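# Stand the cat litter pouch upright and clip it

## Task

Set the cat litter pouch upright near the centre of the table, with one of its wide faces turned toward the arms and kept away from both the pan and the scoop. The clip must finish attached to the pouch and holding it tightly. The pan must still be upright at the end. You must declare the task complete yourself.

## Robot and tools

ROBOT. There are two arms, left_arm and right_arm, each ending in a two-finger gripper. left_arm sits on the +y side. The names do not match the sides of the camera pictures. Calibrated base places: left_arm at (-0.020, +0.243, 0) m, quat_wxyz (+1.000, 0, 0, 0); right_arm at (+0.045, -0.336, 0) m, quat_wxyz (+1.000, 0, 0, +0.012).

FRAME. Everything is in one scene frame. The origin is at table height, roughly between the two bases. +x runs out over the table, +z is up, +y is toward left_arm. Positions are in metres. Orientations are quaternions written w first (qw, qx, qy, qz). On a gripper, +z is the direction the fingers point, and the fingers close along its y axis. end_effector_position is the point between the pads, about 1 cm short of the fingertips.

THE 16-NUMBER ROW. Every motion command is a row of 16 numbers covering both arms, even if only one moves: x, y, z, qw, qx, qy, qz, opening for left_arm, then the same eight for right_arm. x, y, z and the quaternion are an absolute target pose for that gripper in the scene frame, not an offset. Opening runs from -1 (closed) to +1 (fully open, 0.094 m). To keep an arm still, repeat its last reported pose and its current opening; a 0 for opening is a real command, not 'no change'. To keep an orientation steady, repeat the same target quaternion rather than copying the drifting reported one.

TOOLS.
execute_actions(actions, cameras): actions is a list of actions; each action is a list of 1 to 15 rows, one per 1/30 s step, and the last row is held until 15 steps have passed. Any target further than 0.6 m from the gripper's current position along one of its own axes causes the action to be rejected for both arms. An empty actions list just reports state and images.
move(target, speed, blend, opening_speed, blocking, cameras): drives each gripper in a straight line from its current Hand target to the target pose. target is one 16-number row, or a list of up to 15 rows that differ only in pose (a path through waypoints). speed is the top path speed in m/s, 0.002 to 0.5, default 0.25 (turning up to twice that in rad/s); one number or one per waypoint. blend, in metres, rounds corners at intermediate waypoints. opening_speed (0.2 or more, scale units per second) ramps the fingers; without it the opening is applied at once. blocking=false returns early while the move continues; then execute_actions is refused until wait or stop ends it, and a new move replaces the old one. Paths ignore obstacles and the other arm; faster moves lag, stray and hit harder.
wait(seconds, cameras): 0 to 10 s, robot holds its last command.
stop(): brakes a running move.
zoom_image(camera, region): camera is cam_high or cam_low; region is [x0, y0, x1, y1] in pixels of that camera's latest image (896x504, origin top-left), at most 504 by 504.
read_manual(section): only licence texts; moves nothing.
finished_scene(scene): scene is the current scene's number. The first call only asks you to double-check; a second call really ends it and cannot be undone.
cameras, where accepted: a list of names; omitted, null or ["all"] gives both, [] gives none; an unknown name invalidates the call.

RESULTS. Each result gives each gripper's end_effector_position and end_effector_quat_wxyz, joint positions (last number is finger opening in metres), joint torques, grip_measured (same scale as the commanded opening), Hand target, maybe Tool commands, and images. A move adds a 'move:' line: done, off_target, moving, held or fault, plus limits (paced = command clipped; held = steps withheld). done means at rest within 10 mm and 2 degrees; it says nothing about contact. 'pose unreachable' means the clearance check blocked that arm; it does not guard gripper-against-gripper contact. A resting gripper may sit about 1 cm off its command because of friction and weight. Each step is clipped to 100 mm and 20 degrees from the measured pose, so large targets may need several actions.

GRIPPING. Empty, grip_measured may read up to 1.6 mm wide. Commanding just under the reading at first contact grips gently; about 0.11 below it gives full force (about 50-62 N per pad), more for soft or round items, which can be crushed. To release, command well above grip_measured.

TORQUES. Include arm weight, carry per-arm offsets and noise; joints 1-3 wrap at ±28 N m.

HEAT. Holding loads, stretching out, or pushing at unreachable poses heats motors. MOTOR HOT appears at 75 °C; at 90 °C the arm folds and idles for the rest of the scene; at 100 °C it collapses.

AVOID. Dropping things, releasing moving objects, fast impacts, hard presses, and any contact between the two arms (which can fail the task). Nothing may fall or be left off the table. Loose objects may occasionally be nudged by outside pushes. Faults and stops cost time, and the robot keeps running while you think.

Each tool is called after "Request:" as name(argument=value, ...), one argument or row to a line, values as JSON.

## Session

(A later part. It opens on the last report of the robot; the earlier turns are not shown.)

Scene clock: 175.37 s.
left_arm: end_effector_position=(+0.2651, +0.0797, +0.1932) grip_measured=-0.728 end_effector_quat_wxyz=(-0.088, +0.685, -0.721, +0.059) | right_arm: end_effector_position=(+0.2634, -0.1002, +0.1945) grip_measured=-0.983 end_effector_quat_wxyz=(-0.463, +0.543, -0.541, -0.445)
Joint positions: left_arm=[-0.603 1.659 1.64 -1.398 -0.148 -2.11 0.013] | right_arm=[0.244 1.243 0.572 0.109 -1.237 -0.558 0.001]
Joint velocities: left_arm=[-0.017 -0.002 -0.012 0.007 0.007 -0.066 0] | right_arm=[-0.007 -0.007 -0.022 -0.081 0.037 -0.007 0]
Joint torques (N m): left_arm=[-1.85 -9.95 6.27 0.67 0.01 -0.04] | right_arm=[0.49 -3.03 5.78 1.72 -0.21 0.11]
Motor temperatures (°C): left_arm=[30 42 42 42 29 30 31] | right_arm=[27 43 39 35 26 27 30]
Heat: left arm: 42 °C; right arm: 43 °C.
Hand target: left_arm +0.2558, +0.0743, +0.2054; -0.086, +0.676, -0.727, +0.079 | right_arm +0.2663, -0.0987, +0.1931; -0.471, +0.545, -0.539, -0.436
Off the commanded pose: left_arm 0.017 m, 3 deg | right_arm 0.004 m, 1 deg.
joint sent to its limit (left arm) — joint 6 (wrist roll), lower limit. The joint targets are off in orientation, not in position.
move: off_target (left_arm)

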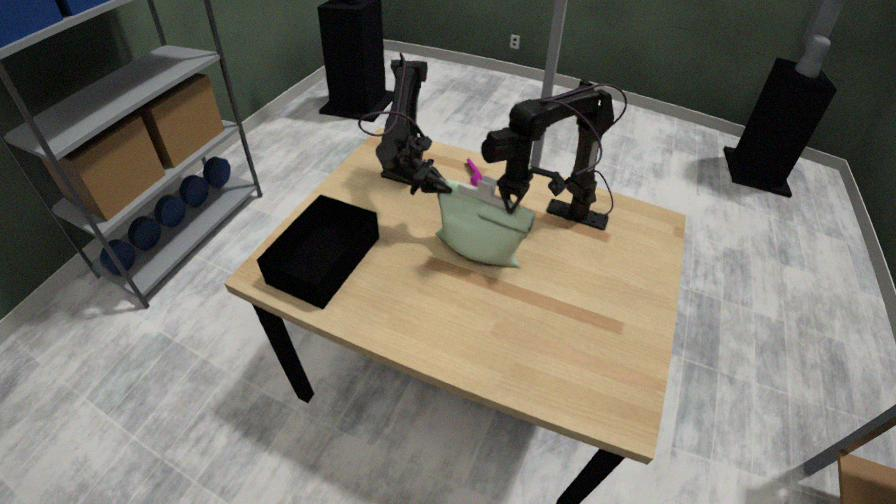

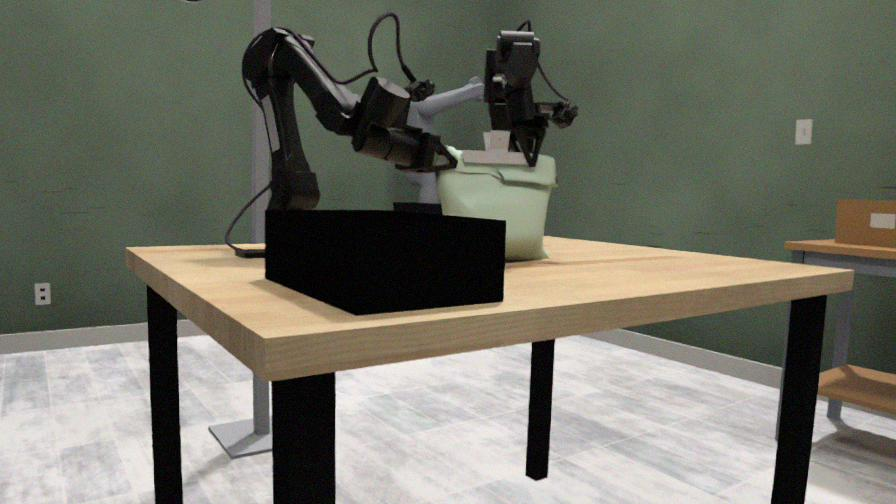

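Request:
move(
  target=[0.2560, 0.0735, 0.192, 0.0973, -0.6942, 0.7093, -0.0752, -0.95, 0.2655, -0.0985, 0.179, -0.4719, 0.5439, -0.5395, -0.4365, -1.0],
  speed=0.03,
)

Request:
zoom_image(
  camera="cam_high",
  region=[370, 160, 570, 300],
)

Request:
zoom_image(
  camera="cam_low",
  region=[400, 120, 600, 290],
)

Scene clock: 176.97 s.
left_arm: end_effector_position=(+0.2658, +0.0802, +0.1867) grip_measured=-0.728 end_effector_quat_wxyz=(-0.093, +0.685, -0.720, +0.069) | right_arm: end_effector_position=(+0.2635, -0.0996, +0.1878) grip_measured=-0.983 end_effector_quat_wxyz=(-0.475, +0.549, -0.527, -0.442)
Joint positions: left_arm=[-0.603 1.633 1.581 -1.343 -0.153 -2.11 0.013] | right_arm=[0.244 1.267 0.532 0.215 -1.247 -0.552 0.001]
Joint velocities: left_arm=[0.007 0.002 -0.012 -0.022 0.022 -0.022 -0.001] | right_arm=[-0.002 0.007 -0.002 -0.022 -0.022 0.051 -0.002]
Joint torques (N m): left_arm=[-1.87 -8.76 5.57 0.73 0.05 -0.01] | right_arm=[0.69 -2.39 5.22 1.52 -0.06 0.06]
Motor temperatures (°C): left_arm=[30 42 41 42 29 30 31] | right_arm=[27 43 38 35 26 27 30]
Heat: left arm: 42 °C; right arm: 43 °C.
Hand target: left_arm +0.2564, +0.0742, +0.1918; -0.086, +0.676, -0.727, +0.079 | right_arm +0.2653, -0.0988, +0.1790; -0.471, +0.545, -0.539, -0.436
Off the commanded pose: left_arm 0.013 m, 2 deg | right_arm 0.009 m, 2 deg.
joint sent to its limit (left arm) — joint 6 (wrist roll), lower limit. The joint targets are off in orientation, not in position.
move: off_target (left_arm)

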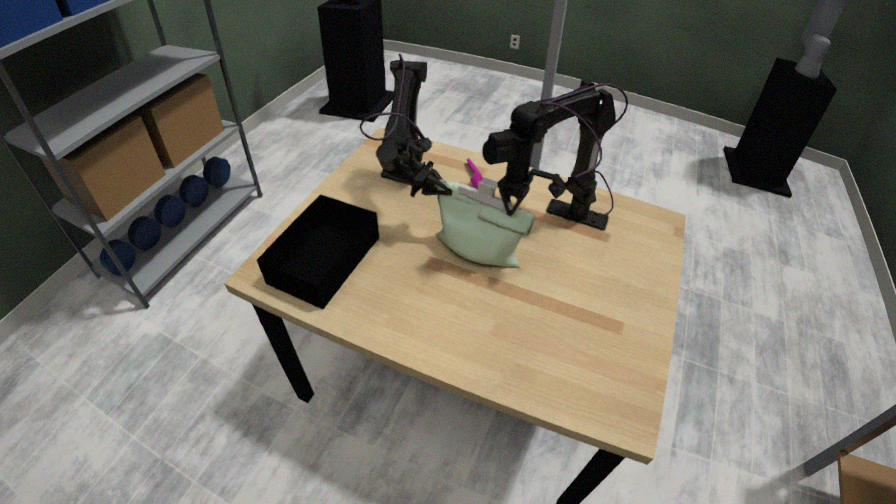

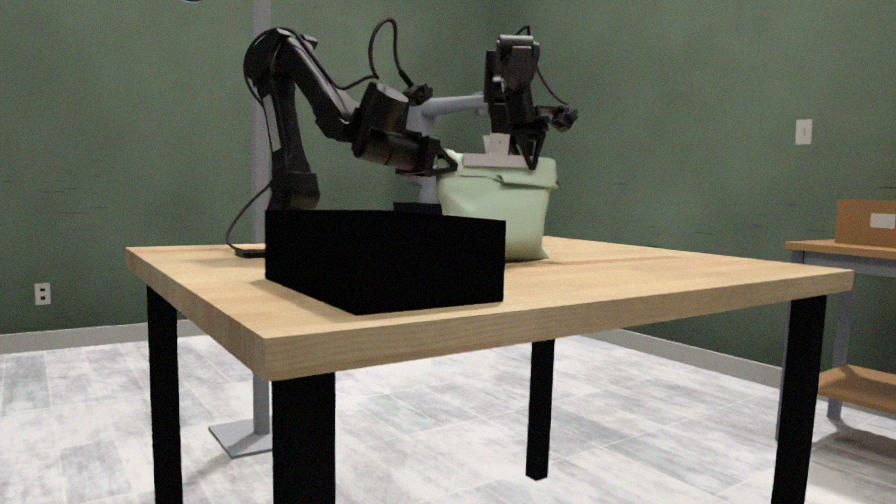

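Scaled by 2.520.

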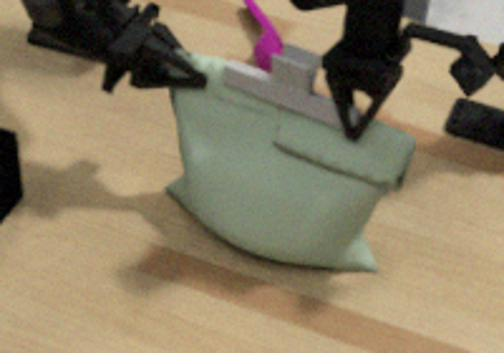

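Scaled by 2.520.

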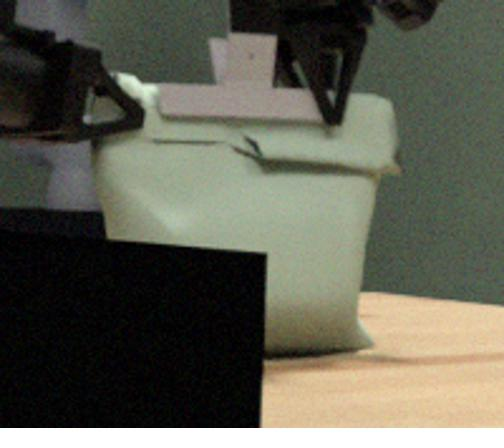

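Request:
move(
  target=[0.2600, 0.0755, 0.181, 0.0973, -0.6942, 0.7093, -0.0752, -0.95, 0.2650, -0.0990, 0.174, -0.4719, 0.5439, -0.5395, -0.4365, -1.0],
  speed=0.03,
)

Request:
zoom_image(
  camera="cam_high",
  region=[370, 160, 570, 300],
)

Request:
zoom_image(
  camera="cam_low",
  region=[400, 120, 600, 290],
)

Scene clock: 178.57 s.
left_arm: end_effector_position=(+0.2681, +0.0802, +0.1817) grip_measured=-0.728 end_effector_quat_wxyz=(-0.098, +0.685, -0.718, +0.077) | right_arm: end_effector_position=(+0.2637, -0.0996, +0.1847) grip_measured=-0.983 end_effector_quat_wxyz=(-0.479, +0.550, -0.524, -0.440)
Joint positions: left_arm=[-0.603 1.622 1.545 -1.302 -0.161 -2.11 0.013] | right_arm=[0.244 1.276 0.518 0.252 -1.247 -0.552 0.001]
Joint velocities: left_arm=[-0.002 -0.012 -0.007 0.037 -0.081 -0.11 -0.001] | right_arm=[0.007 -0.002 -0.007 -0.051 0.007 -0.066 0]
Joint torques (N m): left_arm=[-1.06 -7.5 5.08 0.78 0.12 -0.02] | right_arm=[0.58 -2.84 4.86 1.47 -0.03 0]
Motor temperatures (°C): left_arm=[30 41 41 42 29 30 31] | right_arm=[27 43 38 35 26 27 30]
Heat: left arm: 42 °C; right arm: 43 °C.
Hand target: left_arm +0.2603, +0.0761, +0.1809; -0.089, +0.680, -0.724, +0.079 | right_arm +0.2649, -0.0992, +0.1742; -0.472, +0.544, -0.540, -0.436
Off the commanded pose: left_arm 0.009 m, 2 deg | right_arm 0.011 m, 2 deg.
joint sent to its limit (left arm) — joint 6 (wrist roll), lower limit. The joint targets are off in orientation, not in position.
move: off_target (right_arm)

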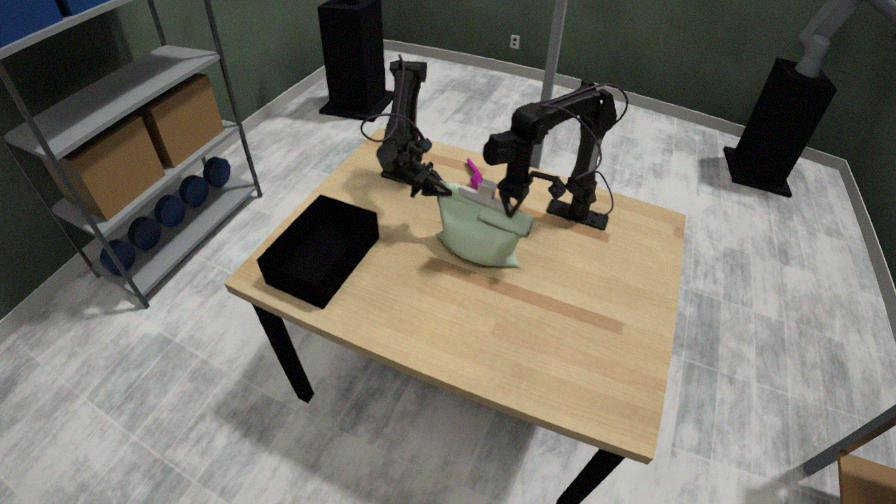

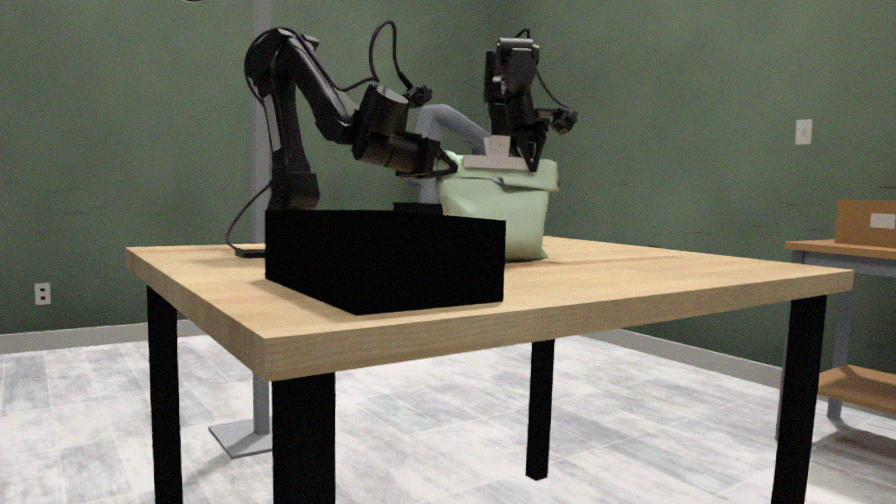

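Scaled by 2.520.

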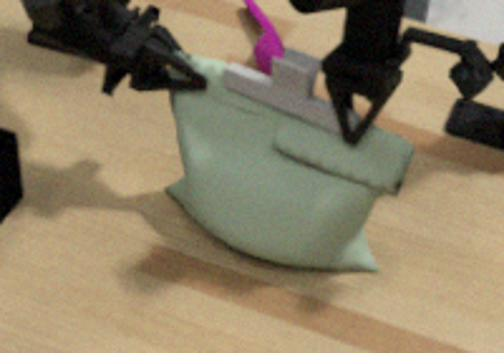

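Scaled by 2.520.

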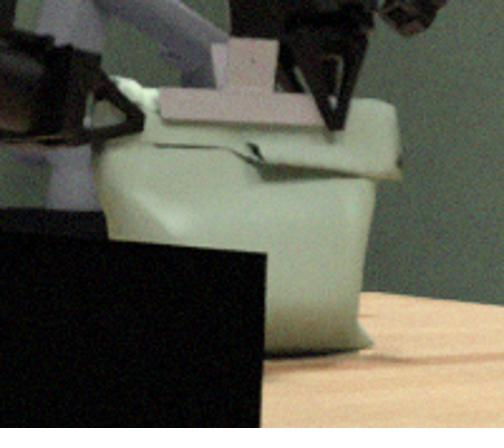

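Request:
move(
  target=[0.2600, 0.0755, 0.181, 0.0973, -0.6942, 0.7093, -0.0752, -0.95, 0.2650, -0.0990, 0.178, -0.4719, 0.5439, -0.5395, -0.4365, -0.2],
  speed=0.03,
  opening_speed=0.6,
)

Request:
zoom_image(
  camera="cam_high",
  region=[370, 160, 570, 300],
)

Request:
zoom_image(
  camera="cam_low",
  region=[400, 120, 600, 290],
)

Scene clock: 180.50 s.
left_arm: end_effector_position=(+0.2665, +0.0762, +0.1816) grip_measured=-0.729 end_effector_quat_wxyz=(-0.092, +0.682, -0.721, +0.080) | right_arm: end_effector_position=(+0.2684, -0.1001, +0.1821) grip_measured=-0.202 end_effector_quat_wxyz=(-0.480, +0.546, -0.535, -0.430)
Joint positions: left_arm=[-0.609 1.622 1.545 -1.299 -0.148 -2.11 0.013] | right_arm=[0.244 1.276 0.518 0.252 -1.217 -0.545 0.037]
Joint velocities: left_arm=[-0.002 -0.002 -0.002 0.007 0.051 -0.051 0] | right_arm=[-0.022 -0.012 0.027 -0.022 -0.022 -0.051 0.001]
Joint torques (N m): left_arm=[-0.61 -7.46 5.08 0.78 -0.03 -0.03] | right_arm=[0.59 -3.43 5.56 1.32 -0.39 0.07]
Motor temperatures (°C): left_arm=[30 41 40 42 29 30 31] | right_arm=[27 43 38 35 26 27 30]
Heat: left arm: 42 °C; right arm: 43 °C.
Hand target: left_arm +0.2603, +0.0760, +0.1811; -0.089, +0.680, -0.724, +0.078 | right_arm +0.2650, -0.0990, +0.1780; -0.472, +0.544, -0.540, -0.437
Off the commanded pose: left_arm 0.007 m, 2 deg | right_arm 0.005 m, 1 deg.
joint sent to its limit (left arm) — joint 6 (wrist roll), lower limit. The joint targets are off in orientation, not in position.
move: done

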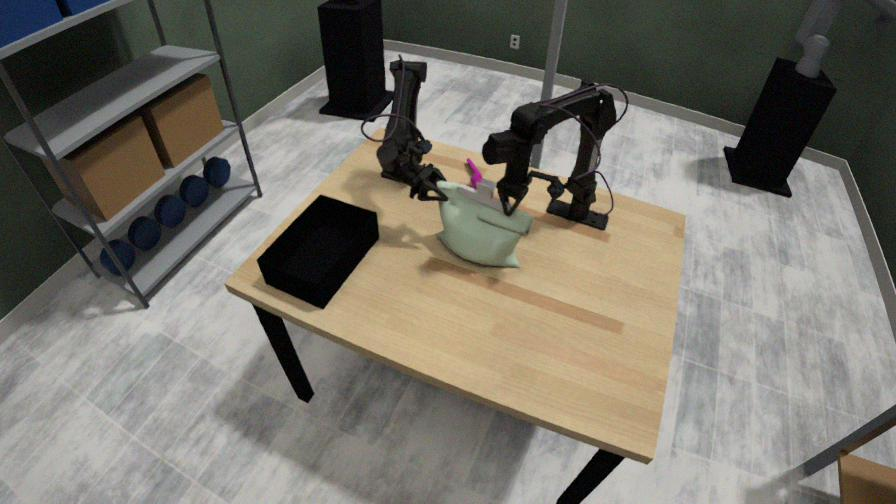

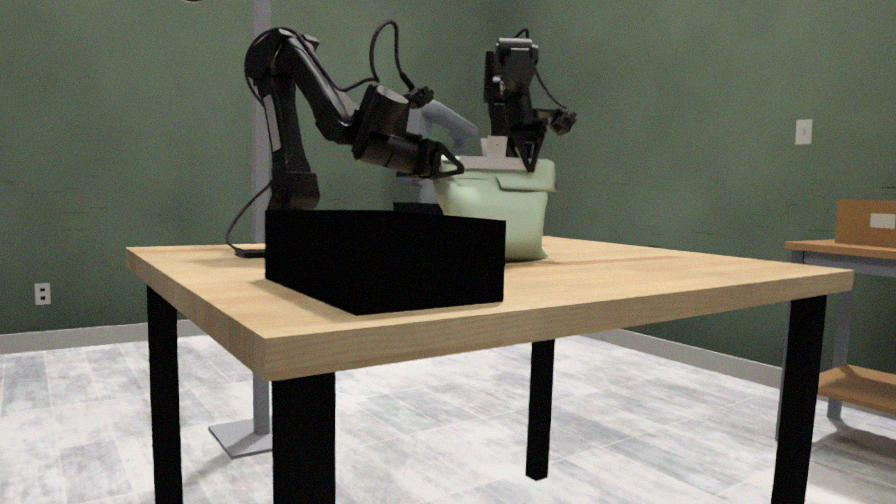

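Scaled by 2.520.

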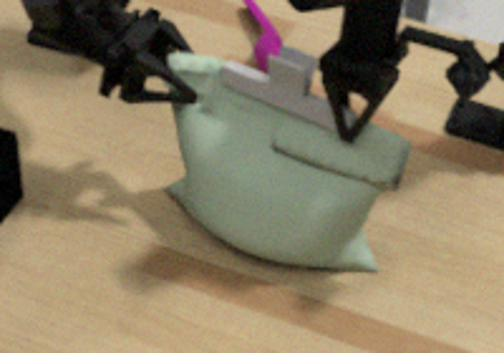

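Scaled by 2.520.

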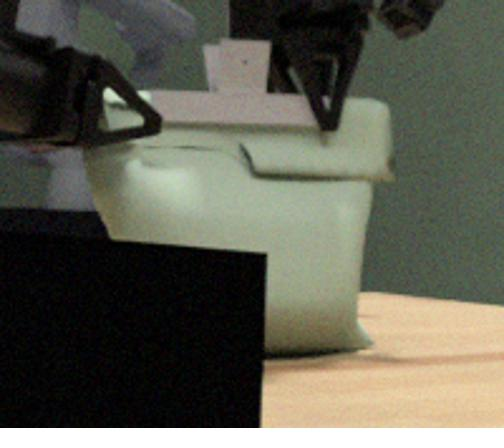

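Request:
move(
  target=[0.2600, 0.0755, 0.181, 0.0973, -0.6942, 0.7093, -0.0752, -0.95, 0.2650, -0.1010, 0.27, -0.4719, 0.5439, -0.5395, -0.4365, -0.2],
  speed=0.08,
)

Request:
zoom_image(
  camera="cam_high",
  region=[370, 160, 570, 300],
)

Request:
zoom_image(
  camera="cam_low",
  region=[400, 120, 600, 290],
)

Scene clock: 182.83 s.
left_arm: end_effector_position=(+0.2665, +0.0761, +0.1815) grip_measured=-0.729 end_effector_quat_wxyz=(-0.092, +0.682, -0.721, +0.080) | right_arm: end_effector_position=(+0.2649, -0.1011, +0.2575) grip_measured=-0.202 end_effector_quat_wxyz=(-0.465, +0.538, -0.549, -0.440)
Joint positions: left_arm=[-0.609 1.622 1.545 -1.299 -0.147 -2.11 0.013] | right_arm=[0.244 1.147 0.777 -0.181 -1.216 -0.54 0.037]
Joint velocities: left_arm=[-0.002 -0.012 0.007 0.007 -0.037 -0.037 -0.001] | right_arm=[0.002 0.032 0.007 -0.051 0.051 0.007 0]
Joint torques (N m): left_arm=[-0.7 -7.43 5.18 0.75 -0.01 0.03] | right_arm=[-0.31 -3.86 9.81 1.16 -0.51 -0.14]
Motor temperatures (°C): left_arm=[30 41 40 41 29 30 31] | right_arm=[27 43 38 35 26 27 29]
Heat: left arm: 41 °C; right arm: 43 °C.
Hand target: left_arm +0.2604, +0.0761, +0.1811; -0.089, +0.680, -0.724, +0.079 | right_arm +0.2643, -0.1011, +0.2703; -0.473, +0.543, -0.539, -0.437
Off the commanded pose: left_arm 0.007 m, 2 deg | right_arm 0.013 m, 2 deg.
joint sent to its limit (left arm) — joint 6 (wrist roll), lower limit. The joint targets are off in orientation, not in position.
move: off_target (right_arm)

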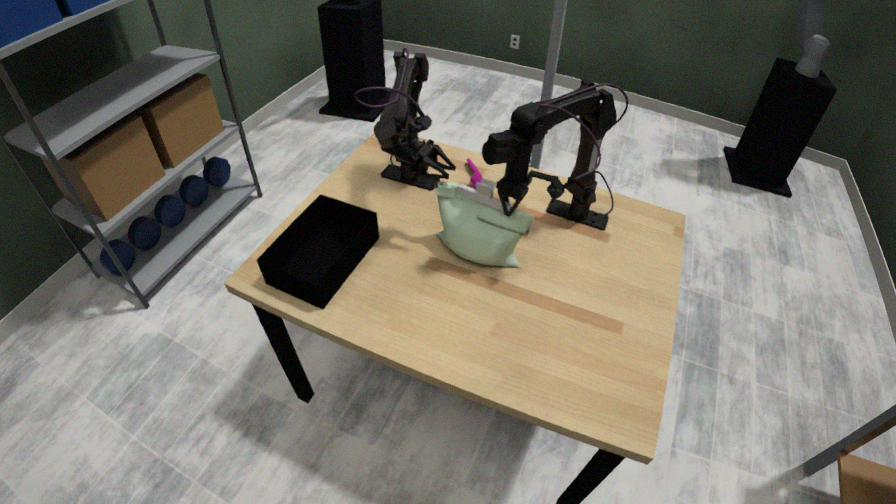

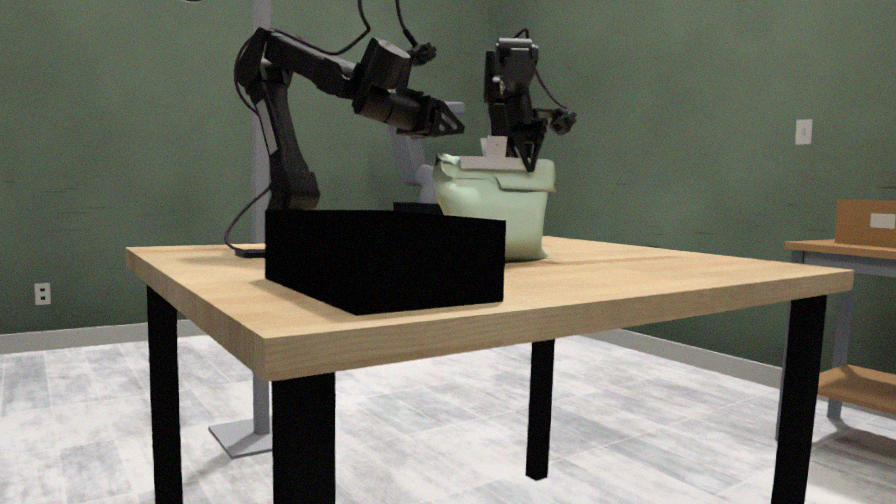

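Scaled by 2.520.

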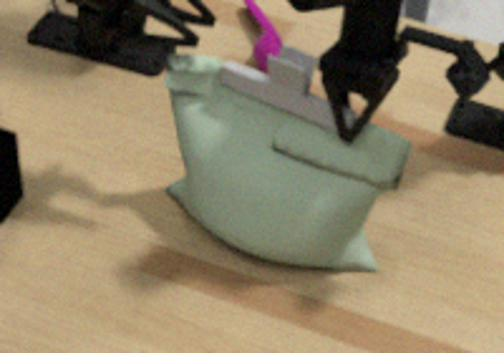

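Scaled by 2.520.

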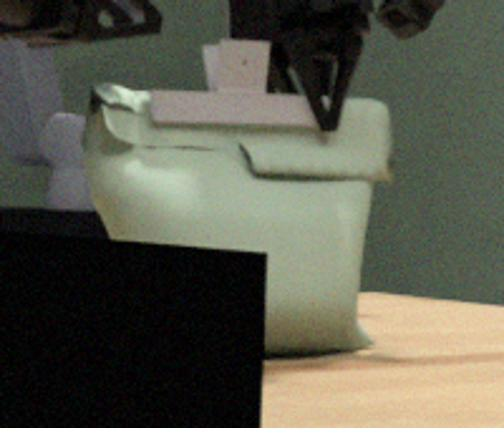

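Request:
move(
  target=[0.2640, 0.0760, 0.181, 0.0973, -0.6942, 0.7093, -0.0752, -0.1, 0.2000, -0.1800, 0.265, -0.3228, 0.4964, -0.7792, -0.2056, -0.2],
  speed=0.12,
  opening_speed=0.5,
)

Request:
zoom_image(
  camera="cam_high",
  region=[370, 160, 570, 300],
)

Request:
zoom_image(
  camera="cam_low",
  region=[400, 120, 600, 290],
)

Scene clock: 187.17 s.
left_arm: end_effector_position=(+0.2659, +0.0752, +0.1814) grip_measured=-0.102 end_effector_quat_wxyz=(-0.089, +0.682, -0.721, +0.080) | right_arm: end_effector_position=(+0.2035, -0.1771, +0.2548) grip_measured=-0.202 end_effector_quat_wxyz=(+0.315, -0.491, +0.785, +0.207)
Joint positions: left_arm=[-0.609 1.622 1.545 -1.299 -0.141 -2.11 0.042] | right_arm=[0.371 0.88 1.124 -1.193 -0.494 -0.561 0.037]
Joint velocities: left_arm=[-0.022 -0.002 -0.002 -0.037 -0.022 -0.051 0.001] | right_arm=[0.002 -0.002 -0.017 -0.022 0.037 0.007 0]
Joint torques (N m): left_arm=[-0.2 -6.49 6.05 0.77 -0.11 -0.03] | right_arm=[0.7 -0.91 8.65 1.04 -0.28 0.04]
Motor temperatures (°C): left_arm=[29 40 39 41 29 30 30] | right_arm=[27 42 39 35 26 27 29]
Heat: left arm: 41 °C; right arm: 42 °C.
Hand target: left_arm +0.2642, +0.0763, +0.1810; -0.090, +0.682, -0.721, +0.078 | right_arm +0.2000, -0.1767, +0.2650; +0.324, -0.493, +0.780, +0.208
Off the commanded pose: left_arm 0.002 m, 2 deg | right_arm 0.011 m, 1 deg.
joint sent to its limit (left arm) — joint 6 (wrist roll), lower limit. The joint targets still meet the commanded pose.
move: off_target (right_arm)

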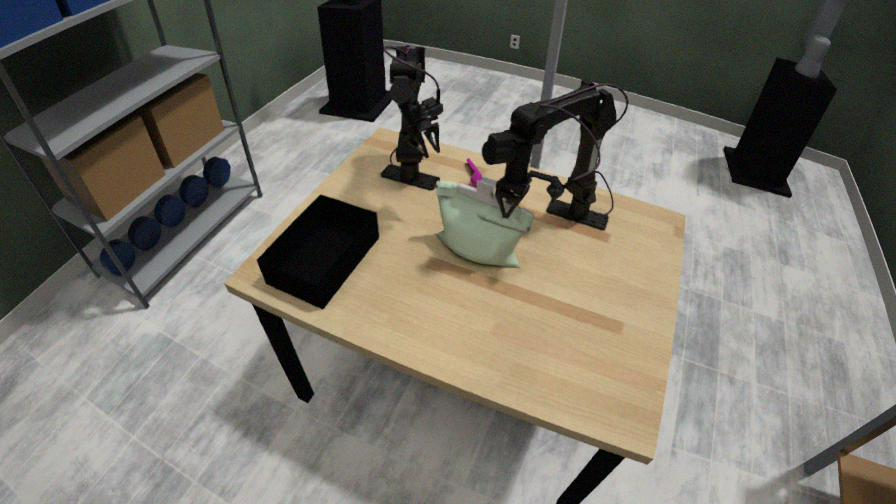

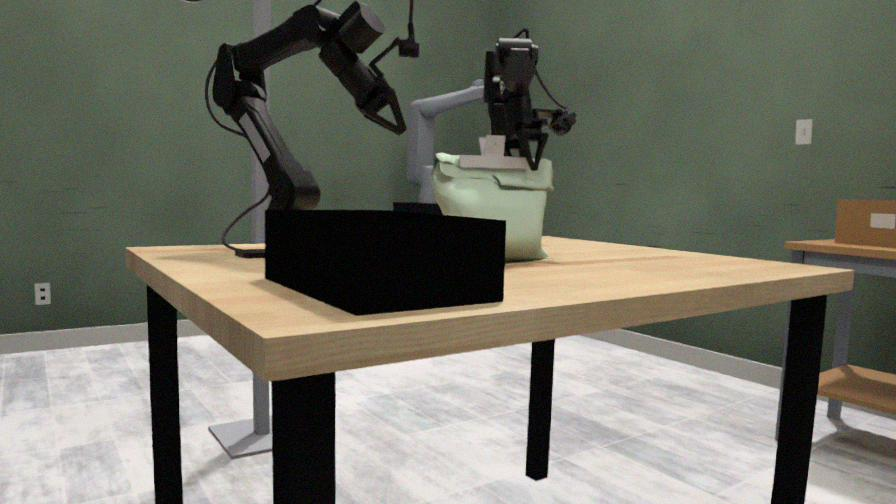

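Scaled by 2.520.

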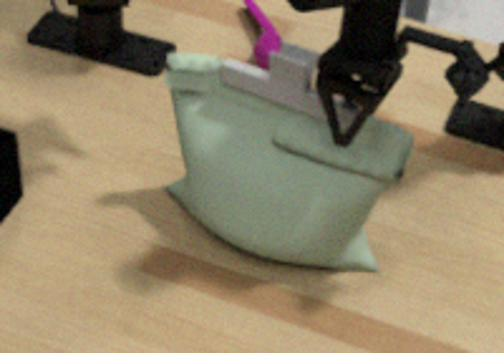

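Scaled by 2.520.

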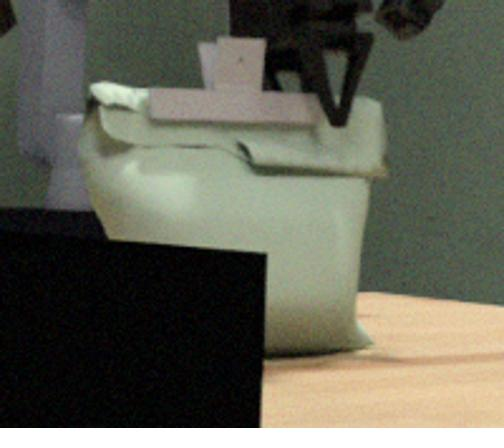

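Request:
move(
  target=[0.2640, 0.0760, 0.230, 0.0973, -0.6942, 0.7093, -0.0752, -0.1, 0.2000, -0.1800, 0.265, -0.3228, 0.4964, -0.7792, -0.2056, -0.2],
  speed=0.06,
)

Request:
zoom_image(
  camera="cam_high",
  region=[370, 160, 570, 300],
)

Request:
zoom_image(
  camera="cam_low",
  region=[400, 120, 600, 290],
)

Scene clock: 188.83 s.
left_arm: end_effector_position=(+0.2653, +0.0756, +0.2287) grip_measured=-0.102 end_effector_quat_wxyz=(-0.090, +0.682, -0.721, +0.086) | right_arm: end_effector_position=(+0.2012, -0.1795, +0.2523) grip_measured=-0.202 end_effector_quat_wxyz=(+0.309, -0.495, +0.786, +0.205)
Joint positions: left_arm=[-0.609 1.656 1.774 -1.481 -0.141 -2.11 0.042] | right_arm=[0.365 0.88 1.124 -1.211 -0.493 -0.58 0.037]
Joint velocities: left_arm=[0.007 -0.002 -0.002 0.007 -0.11 -0.022 0] | right_arm=[0.012 -0.012 -0.012 -0.051 -0.066 -0.11 -0.001]
Joint torques (N m): left_arm=[-0.27 -5.27 8.17 0.53 -0.12 -0.01] | right_arm=[-1.01 -0.84 9.11 1.06 -0.37 -0.06]
Motor temperatures (°C): left_arm=[29 40 40 40 29 30 30] | right_arm=[27 42 39 34 26 27 29]
Heat: left arm: 40 °C; right arm: 42 °C.
Hand target: left_arm +0.2647, +0.0760, +0.2301; -0.090, +0.682, -0.721, +0.079 | right_arm +0.1997, -0.1799, +0.2647; +0.323, -0.497, +0.779, +0.205
Off the commanded pose: left_arm 0.002 m, 2 deg | right_arm 0.013 m, 2 deg.
joint sent to its limit (left arm) — joint 6 (wrist roll), lower limit. The joint targets still meet the commanded pose.
move: off_target (right_arm)

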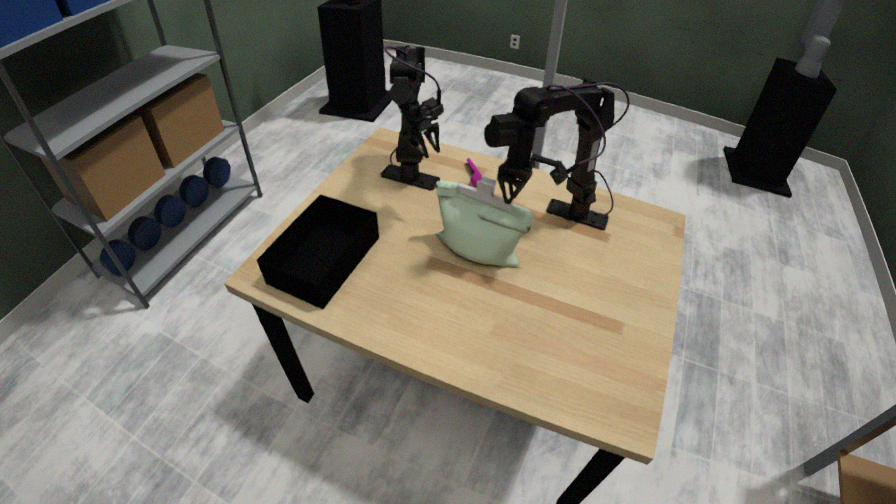

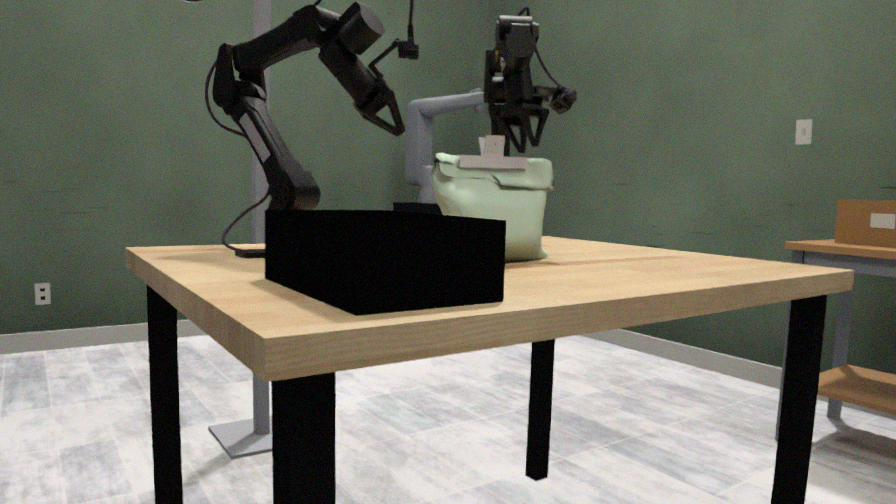

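Scaled by 2.520.

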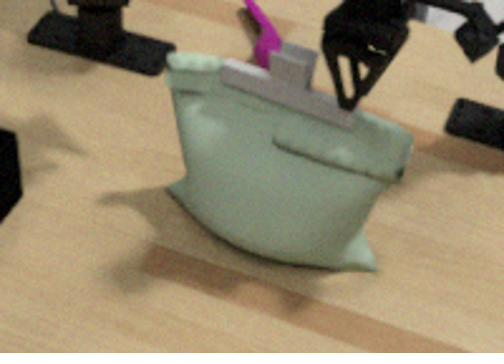

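Scaled by 2.520.

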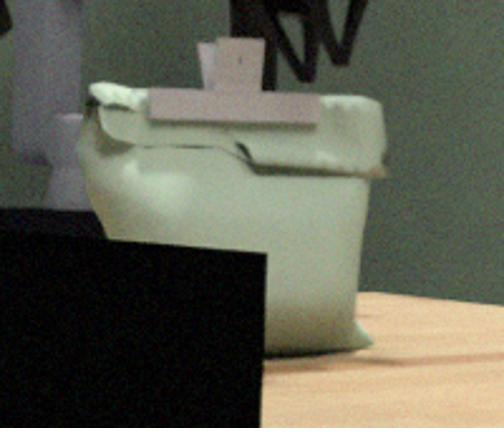

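Request:
move(
  target=[0.1900, 0.1400, 0.275, 0.2189, -0.6706, 0.6816, -0.1946, -0.1, 0.2000, -0.1800, 0.265, -0.3228, 0.4964, -0.7792, -0.2056, -0.2],
  speed=0.15,
)

Request:
zoom_image(
  camera="cam_high",
  region=[400, 150, 570, 290],
)

Request:
zoom_image(
  camera="cam_low",
  region=[400, 120, 600, 290],
)

Scene clock: 195.77 s.
left_arm: end_effector_position=(+0.1919, +0.1384, +0.2772) grip_measured=-0.102 end_effector_quat_wxyz=(-0.194, +0.648, -0.706, +0.209) | right_arm: end_effector_position=(+0.2010, -0.1796, +0.2521) grip_measured=-0.202 end_effector_quat_wxyz=(+0.308, -0.496, +0.786, +0.205)
Joint positions: left_arm=[-0.706 1.11 1.427 -1.4 -0.326 -2.11 0.042] | right_arm=[0.365 0.88 1.124 -1.213 -0.493 -0.58 0.037]
Joint velocities: left_arm=[-0.007 -0.002 0.002 -0.081 -0.037 0.022 -0.001] | right_arm=[-0.007 -0.007 -0.002 -0.022 -0.081 -0.066 0]
Joint torques (N m): left_arm=[-0.4 -1.4 5.08 1.28 -0.37 -0.02] | right_arm=[-0.95 -0.77 9.01 1.07 -0.46 -0.06]
Motor temperatures (°C): left_arm=[29 38 40 40 29 30 30] | right_arm=[27 41 40 34 26 27 29]
Heat: left arm: 40 °C; right arm: 41 °C.
Hand target: left_arm +0.1920, +0.1406, +0.2748; -0.201, +0.648, -0.706, +0.204 | right_arm +0.1997, -0.1800, +0.2648; +0.323, -0.497, +0.779, +0.205
Off the commanded pose: left_arm 0.003 m, 5 deg | right_arm 0.013 m, 2 deg.
joint sent to its limit (left arm) — joint 6 (wrist roll), lower limit. The joint targets are off in orientation, not in position.
move: off_target (left_arm, right_arm)

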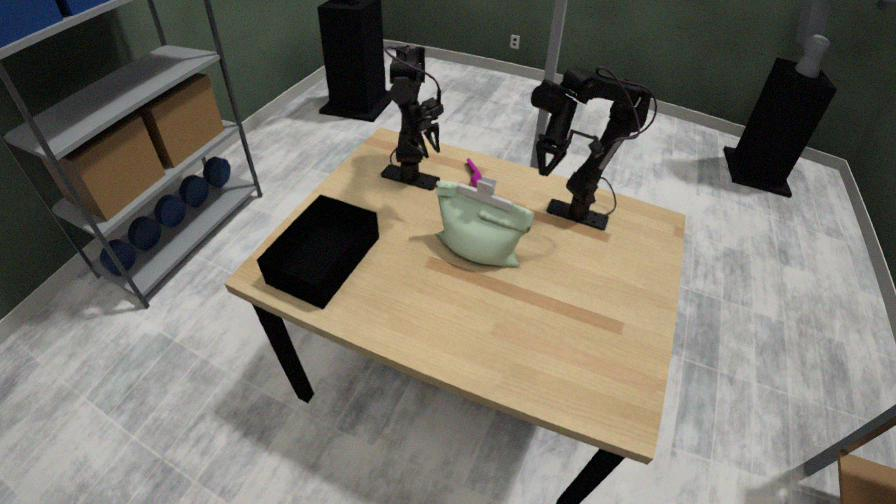

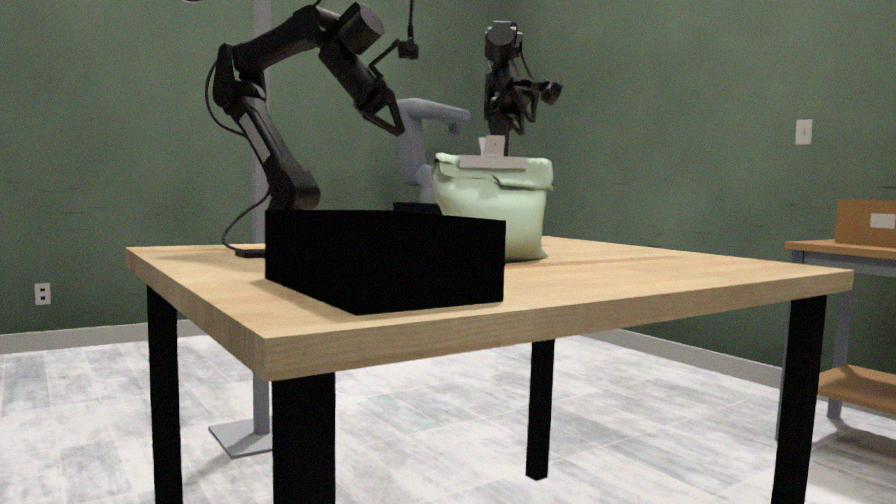

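Scaled by 2.965.

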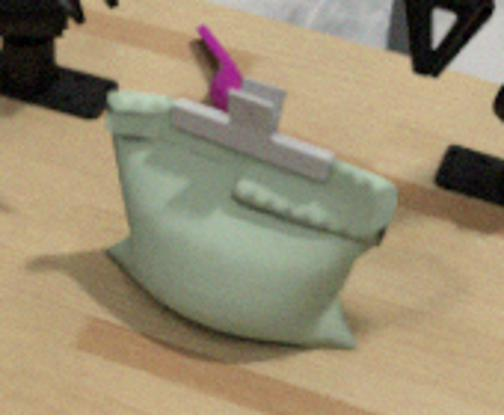

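Scaled by 2.520.

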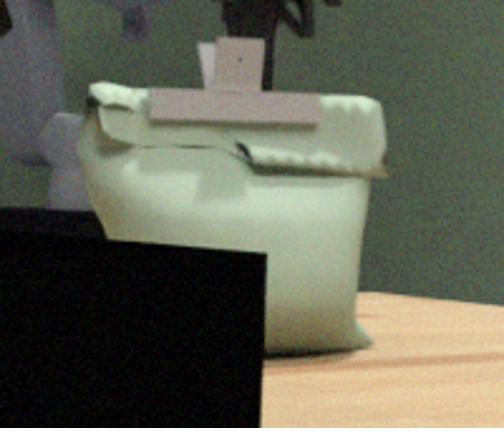

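Request:
zoom_image(
  camera="cam_high",
  region=[430, 165, 540, 275],
)

Request:
zoom_image(
  camera="cam_low",
  region=[425, 125, 565, 275],
)

Scaled by 4.582.

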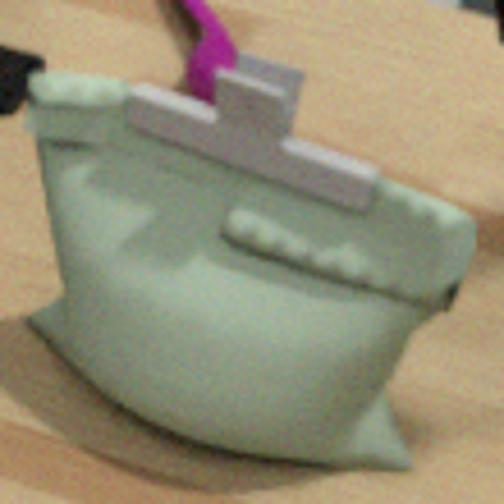

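Scaled by 3.360.

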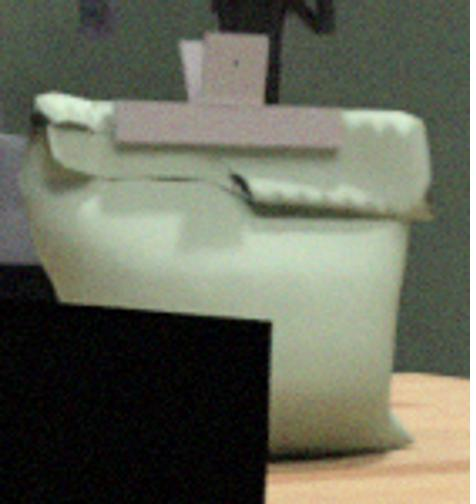

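Request:
finished_scene(
  scene=1,
)

This call ended nothing. Check each condition of the task against the scene as it is now, look again where you are not sure, and mend what is not met. Then call finished_scene again.

Request:
execute_actions(
  actions=[],
)

Request:
zoom_image(
  camera="cam_high",
  region=[430, 165, 540, 275],
)

Scene clock: 197.10 s.
left_arm: end_effector_position=(+0.1921, +0.1384, +0.2773) grip_measured=-0.102 end_effector_quat_wxyz=(-0.194, +0.648, -0.706, +0.210) | right_arm: end_effector_position=(+0.2010, -0.1796, +0.2521) grip_measured=-0.202 end_effector_quat_wxyz=(+0.308, -0.496, +0.786, +0.205)
Joint positions: left_arm=[-0.706 1.11 1.427 -1.4 -0.326 -2.11 0.042] | right_arm=[0.365 0.88 1.124 -1.213 -0.493 -0.581 0.037]
Joint velocities: left_arm=[-0.002 0.007 -0.012 0.051 -0.051 0.007 -0.001] | right_arm=[0.017 -0.017 -0.007 -0.022 0.007 -0.022 0.003]
Joint torques (N m): left_arm=[-0.43 -1.28 4.96 1.27 -0.37 -0.02] | right_arm=[-1.06 -0.65 8.95 1.02 -0.45 -0.08]
Motor temperatures (°C): left_arm=[29 38 40 40 29 30 30] | right_arm=[27 41 40 34 26 27 29]
Heat: left arm: 40 °C; right arm: 41 °C.
Hand target: left_arm +0.1920, +0.1406, +0.2748; -0.201, +0.648, -0.706, +0.204 | right_arm +0.1997, -0.1800, +0.2648; +0.323, -0.497, +0.779, +0.205
Tool commands: left_gripper/opening=-0.1 right_gripper/opening=-0.2
Off the commanded pose: left_arm 0.003 m, 5 deg | right_arm 0.013 m, 2 deg.

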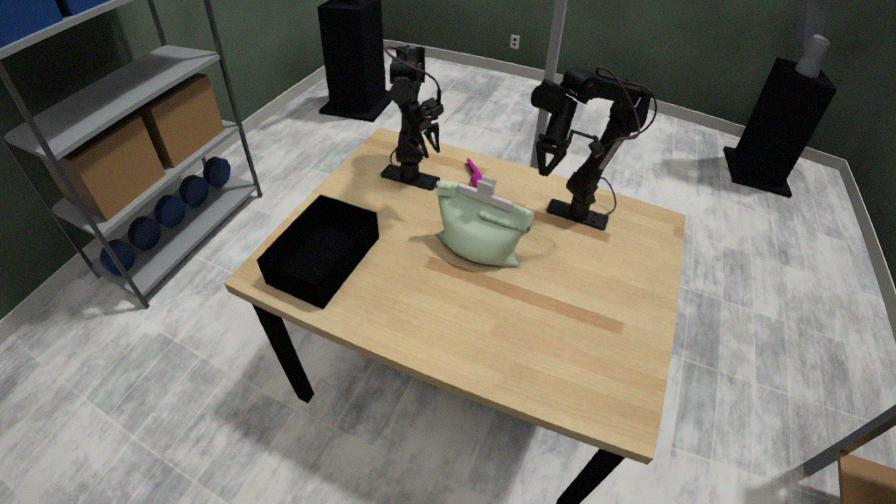

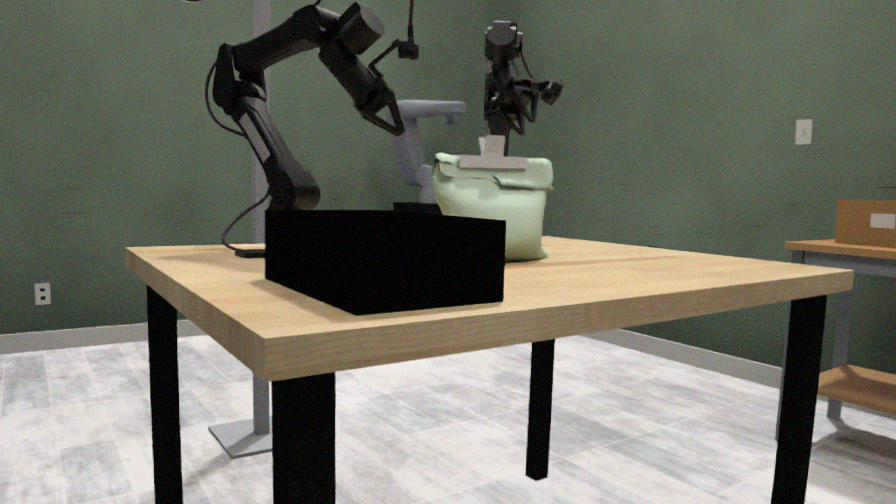

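Scaled by 4.582.

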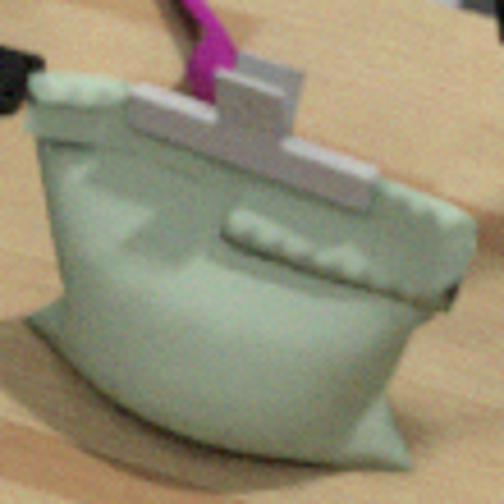

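Request:
finished_scene(
  scene=1,
)

The scene is finished: the task was done.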